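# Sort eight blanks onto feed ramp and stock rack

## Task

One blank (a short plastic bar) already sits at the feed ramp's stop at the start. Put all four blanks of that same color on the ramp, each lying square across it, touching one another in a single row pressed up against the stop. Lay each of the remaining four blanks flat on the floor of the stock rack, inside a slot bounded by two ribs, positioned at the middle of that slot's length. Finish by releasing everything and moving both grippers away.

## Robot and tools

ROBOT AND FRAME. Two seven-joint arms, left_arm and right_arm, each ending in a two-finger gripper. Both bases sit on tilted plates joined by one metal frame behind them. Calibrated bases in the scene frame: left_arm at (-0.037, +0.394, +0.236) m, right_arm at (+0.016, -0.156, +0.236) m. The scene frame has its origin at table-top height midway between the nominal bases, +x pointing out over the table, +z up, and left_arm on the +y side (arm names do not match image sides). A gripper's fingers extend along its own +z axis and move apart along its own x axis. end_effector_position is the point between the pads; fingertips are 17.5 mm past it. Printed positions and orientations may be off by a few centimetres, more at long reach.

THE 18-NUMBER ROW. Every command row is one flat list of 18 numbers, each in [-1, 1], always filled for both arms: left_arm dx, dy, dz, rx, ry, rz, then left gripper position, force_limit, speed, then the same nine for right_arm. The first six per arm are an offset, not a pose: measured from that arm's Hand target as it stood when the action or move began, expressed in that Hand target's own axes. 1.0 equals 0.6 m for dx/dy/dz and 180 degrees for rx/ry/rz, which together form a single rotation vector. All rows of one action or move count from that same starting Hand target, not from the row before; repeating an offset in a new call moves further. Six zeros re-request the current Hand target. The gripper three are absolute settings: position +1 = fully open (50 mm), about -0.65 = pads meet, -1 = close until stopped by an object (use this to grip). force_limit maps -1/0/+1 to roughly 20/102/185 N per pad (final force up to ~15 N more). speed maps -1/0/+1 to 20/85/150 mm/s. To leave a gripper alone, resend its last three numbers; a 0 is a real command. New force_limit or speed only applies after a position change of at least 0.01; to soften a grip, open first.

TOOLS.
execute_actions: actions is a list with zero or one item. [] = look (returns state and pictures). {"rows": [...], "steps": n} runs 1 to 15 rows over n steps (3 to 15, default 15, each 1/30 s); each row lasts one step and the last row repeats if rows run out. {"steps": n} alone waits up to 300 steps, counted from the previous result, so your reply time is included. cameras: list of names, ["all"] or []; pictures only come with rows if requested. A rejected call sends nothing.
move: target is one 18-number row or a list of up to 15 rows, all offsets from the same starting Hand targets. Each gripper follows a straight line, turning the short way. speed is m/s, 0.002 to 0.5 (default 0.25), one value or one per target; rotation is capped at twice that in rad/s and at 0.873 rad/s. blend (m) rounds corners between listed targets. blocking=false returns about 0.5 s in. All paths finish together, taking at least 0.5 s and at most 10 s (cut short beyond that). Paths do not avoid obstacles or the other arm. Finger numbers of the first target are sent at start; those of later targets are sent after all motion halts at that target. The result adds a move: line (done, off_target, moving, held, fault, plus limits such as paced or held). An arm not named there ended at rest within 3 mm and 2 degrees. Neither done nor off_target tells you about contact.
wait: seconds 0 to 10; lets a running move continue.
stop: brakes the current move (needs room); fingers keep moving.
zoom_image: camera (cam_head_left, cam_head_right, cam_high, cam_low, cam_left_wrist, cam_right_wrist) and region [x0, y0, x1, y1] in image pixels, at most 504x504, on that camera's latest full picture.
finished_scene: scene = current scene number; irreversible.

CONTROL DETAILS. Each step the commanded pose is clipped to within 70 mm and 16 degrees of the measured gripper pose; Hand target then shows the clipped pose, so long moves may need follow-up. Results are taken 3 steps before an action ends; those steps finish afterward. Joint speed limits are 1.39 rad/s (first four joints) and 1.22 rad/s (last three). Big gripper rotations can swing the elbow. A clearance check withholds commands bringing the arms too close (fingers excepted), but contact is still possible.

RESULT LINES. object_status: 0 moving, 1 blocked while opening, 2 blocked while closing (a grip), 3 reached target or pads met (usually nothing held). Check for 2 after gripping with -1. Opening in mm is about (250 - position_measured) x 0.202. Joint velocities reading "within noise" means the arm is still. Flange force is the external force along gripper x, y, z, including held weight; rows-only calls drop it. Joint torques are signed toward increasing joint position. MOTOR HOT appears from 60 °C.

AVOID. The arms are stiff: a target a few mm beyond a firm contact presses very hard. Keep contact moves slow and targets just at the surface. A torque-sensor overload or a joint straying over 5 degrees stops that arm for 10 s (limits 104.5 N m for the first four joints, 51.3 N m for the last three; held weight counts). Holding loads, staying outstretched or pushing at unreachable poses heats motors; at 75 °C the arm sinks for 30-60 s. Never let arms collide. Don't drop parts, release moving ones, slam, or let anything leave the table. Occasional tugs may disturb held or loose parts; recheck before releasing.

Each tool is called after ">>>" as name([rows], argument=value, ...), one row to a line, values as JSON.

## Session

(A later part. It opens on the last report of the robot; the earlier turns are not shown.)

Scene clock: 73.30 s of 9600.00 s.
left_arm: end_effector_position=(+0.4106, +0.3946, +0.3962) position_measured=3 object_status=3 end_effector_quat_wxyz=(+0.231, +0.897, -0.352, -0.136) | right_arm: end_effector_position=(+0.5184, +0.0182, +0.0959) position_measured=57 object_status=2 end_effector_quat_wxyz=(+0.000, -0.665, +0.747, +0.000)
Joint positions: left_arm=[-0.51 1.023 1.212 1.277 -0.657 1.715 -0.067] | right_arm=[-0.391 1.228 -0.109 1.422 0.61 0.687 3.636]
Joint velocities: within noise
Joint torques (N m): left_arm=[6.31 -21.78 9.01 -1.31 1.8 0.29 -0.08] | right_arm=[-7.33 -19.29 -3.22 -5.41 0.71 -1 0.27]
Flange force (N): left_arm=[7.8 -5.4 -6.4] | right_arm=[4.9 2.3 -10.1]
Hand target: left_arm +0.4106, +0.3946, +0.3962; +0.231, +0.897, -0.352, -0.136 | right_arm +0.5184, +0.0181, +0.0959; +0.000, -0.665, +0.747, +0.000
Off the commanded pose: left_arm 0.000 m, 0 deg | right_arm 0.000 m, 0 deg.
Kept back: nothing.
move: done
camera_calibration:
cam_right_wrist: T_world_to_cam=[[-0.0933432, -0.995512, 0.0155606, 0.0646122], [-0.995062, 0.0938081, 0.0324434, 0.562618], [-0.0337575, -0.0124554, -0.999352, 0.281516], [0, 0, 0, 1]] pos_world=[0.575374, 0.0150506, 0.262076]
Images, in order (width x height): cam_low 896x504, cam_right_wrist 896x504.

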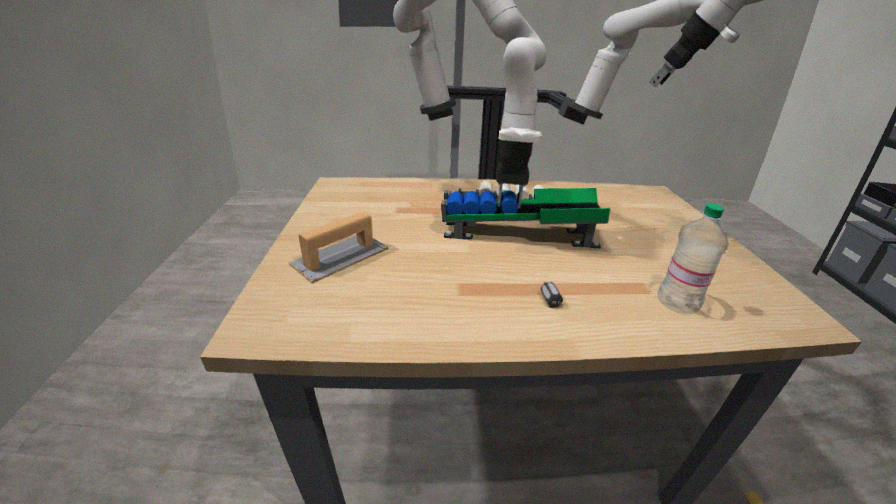

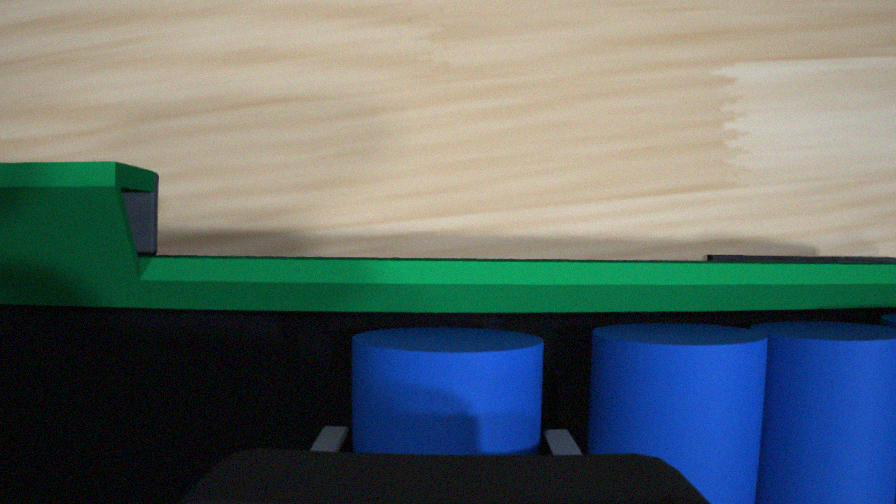

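>>> move([
  [0,0,0,0,0,0,1,-0.8,0,0,0,0,0,0,0,0.82,-0.6,-1],
  [0,0,0,0,0,0,1,-0.8,0,0,0,-0.1,0,0,0,0.82,-0.6,-1],
], speed=[0.03,0.08], cameras=["cam_right_wrist","cam_low"])

>>> zoom_image(camera="cam_low", region=[420, 170, 560, 250])

Scene clock: 75.33 s of 9600.00 s.
left_arm: end_effector_position=(+0.4106, +0.3946, +0.3962) position_measured=3 object_status=3 end_effector_quat_wxyz=(+0.231, +0.897, -0.352, -0.136) | right_arm: end_effector_position=(+0.5183, +0.0181, +0.1558) position_measured=30 object_status=3 end_effector_quat_wxyz=(+0.000, -0.665, +0.747, +0.000)
Joint positions: left_arm=[-0.51 1.023 1.212 1.277 -0.657 1.715 -0.067] | right_arm=[-0.401 1.118 -0.142 1.445 0.576 0.78 3.657]
Joint velocities: within noise
Joint torques (N m): left_arm=[6.22 -21.82 8.98 -1.31 1.76 0.27 -0.02] | right_arm=[-8.3 -22.46 -4.2 -5.38 0.28 0.04 0.16]
Flange force (N): left_arm=[8.0 -5.5 -6.6] | right_arm=[2.7 -1.6 -0.7]
Hand target: left_arm +0.4106, +0.3946, +0.3962; +0.231, +0.897, -0.352, -0.136 | right_arm +0.5184, +0.0181, +0.1559; +0.000, -0.665, +0.747, +0.000
Off the commanded pose: left_arm 0.000 m, 0 deg | right_arm 0.000 m, 0 deg.
Kept back: nothing.
move: done
camera_calibration:
cam_right_wrist: T_world_to_cam=[[-0.0933587, -0.99551, 0.0156274, 0.0636146], [-0.995058, 0.0938264, 0.0324871, 0.560626], [-0.0338075, -0.0125173, -0.99935, 0.341337], [0, 0, 0, 1]] pos_world=[0.575334, 0.015, 0.321908]
Images, in order (width x height): cam_low 896x504, cam_right_wrist 896x504.

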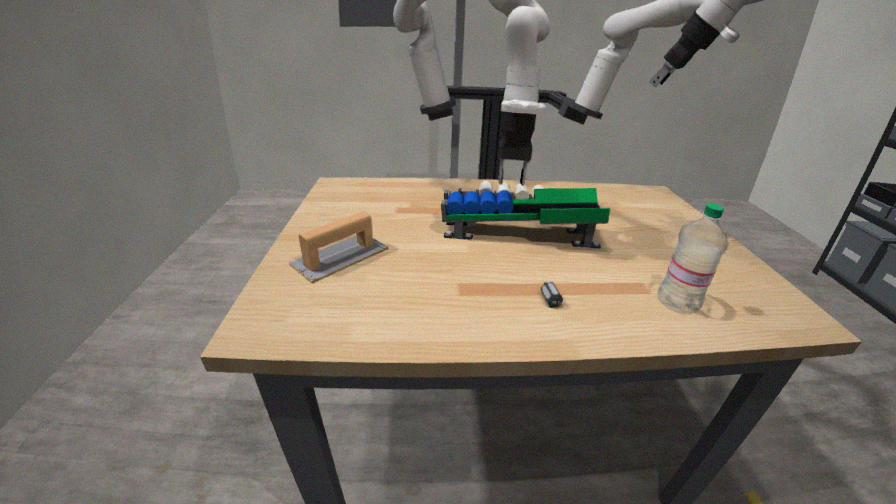

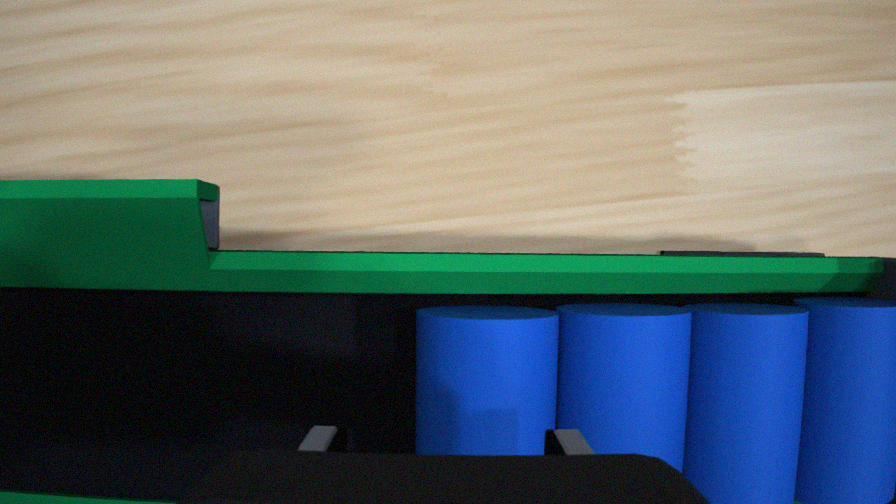

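Scaled by 3.600 from the camera's 896x504 image, which has a finer 1280x720 frame.

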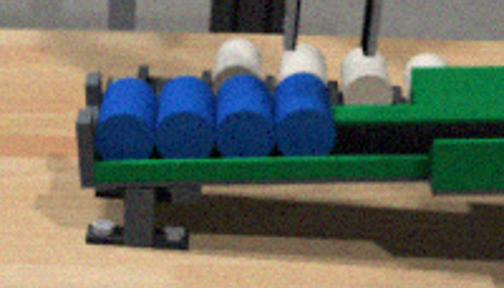

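>>> move([
  [0,0,0,0,0,0,1,-0.8,0,0,0,-0.06,0,0,0,0.82,-0.6,-1],
  [0,0,0,0,0,0,1,-0.8,0,-0.0618,0.5077,-0.24,0,0,0.012,0.82,-0.6,-1],
], speed=[0.25,0.3], blend=[0.02,0], cameras=["cam_right_wrist","cam_high"])

>>> zoom_image(camera="cam_right_wrist", region=[200, 0, 704, 504])

Scene clock: 77.97 s of 9600.00 s.
left_arm: end_effector_position=(+0.4106, +0.3946, +0.3962) position_measured=3 object_status=3 end_effector_quat_wxyz=(+0.231, +0.897, -0.352, -0.136) | right_arm: end_effector_position=(+0.2201, +0.0900, +0.2998) position_measured=30 object_status=3 end_effector_quat_wxyz=(+0.000, -0.651, +0.759, +0.000)
Joint positions: left_arm=[-0.51 1.023 1.212 1.277 -0.657 1.715 -0.067] | right_arm=[-0.932 0.719 -0.255 2.023 0.471 0.729 2.995]
Joint velocities: within noise
Joint torques (N m): left_arm=[6.24 -21.85 8.98 -1.21 1.75 0.28 -0.06] | right_arm=[-4.77 -14.44 -3.36 -5.41 0.33 0.16 0.11]
Flange force (N): left_arm=[8.3 -5.7 -6.8] | right_arm=[2.0 -3.6 -1.9]
Hand target: left_arm +0.4106, +0.3946, +0.3962; +0.231, +0.897, -0.352, -0.136 | right_arm +0.2200, +0.0901, +0.2998; +0.000, -0.651, +0.759, +0.000
Off the commanded pose: left_arm 0.000 m, 0 deg | right_arm 0.000 m, 0 deg.
Kept back: nothing.
move: done; blend cut to 0 m at target 1
camera_calibration:
cam_right_wrist: T_world_to_cam=[[-0.130814, -0.991283, 0.0156468, 0.112985], [-0.990812, 0.131266, 0.0325688, 0.248096], [-0.0343388, -0.0112426, -0.999347, 0.476045], [0, 0, 0, 1]] pos_world=[0.276944, 0.0847858, 0.465886]
Images, in order (width x height): cam_high 896x504, cam_right_wrist 896x504.

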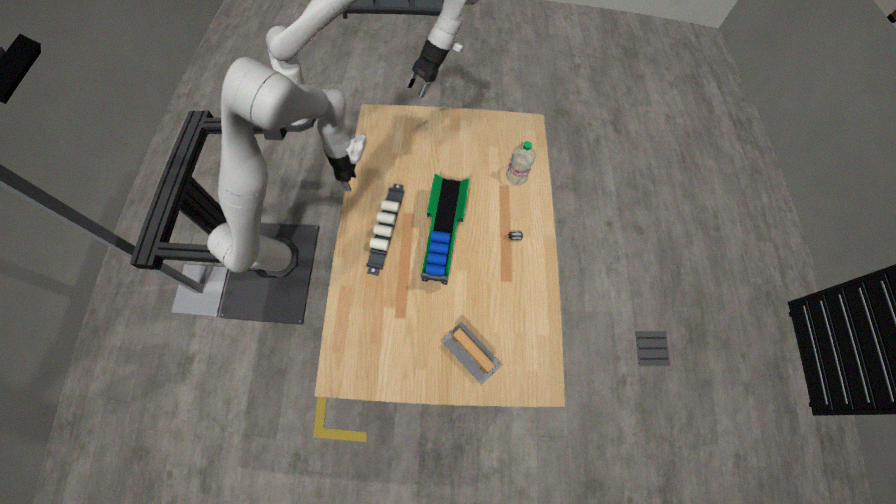

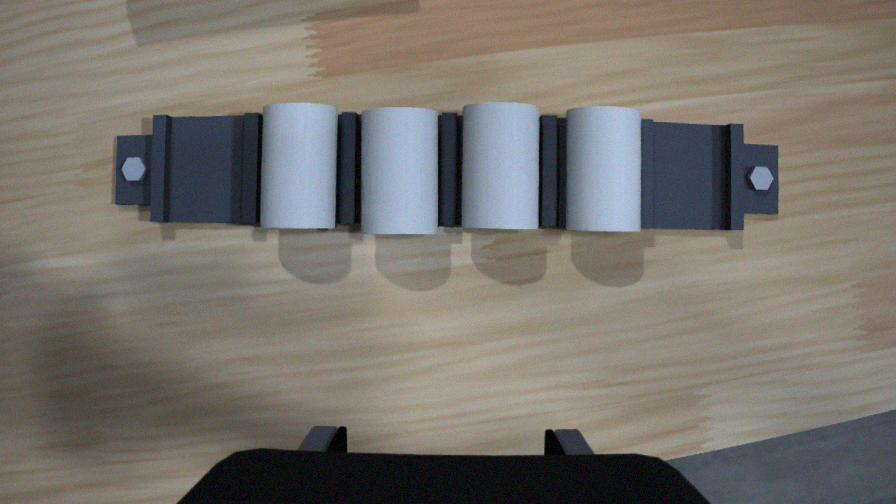

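Scaled by 1.000.

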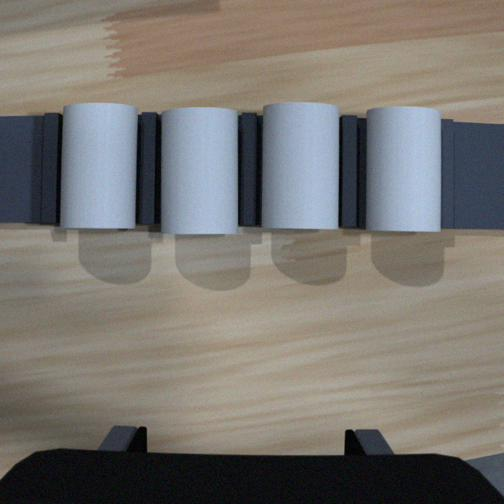

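>>> finished_scene(scene=2)

The scene is finished: the task was done.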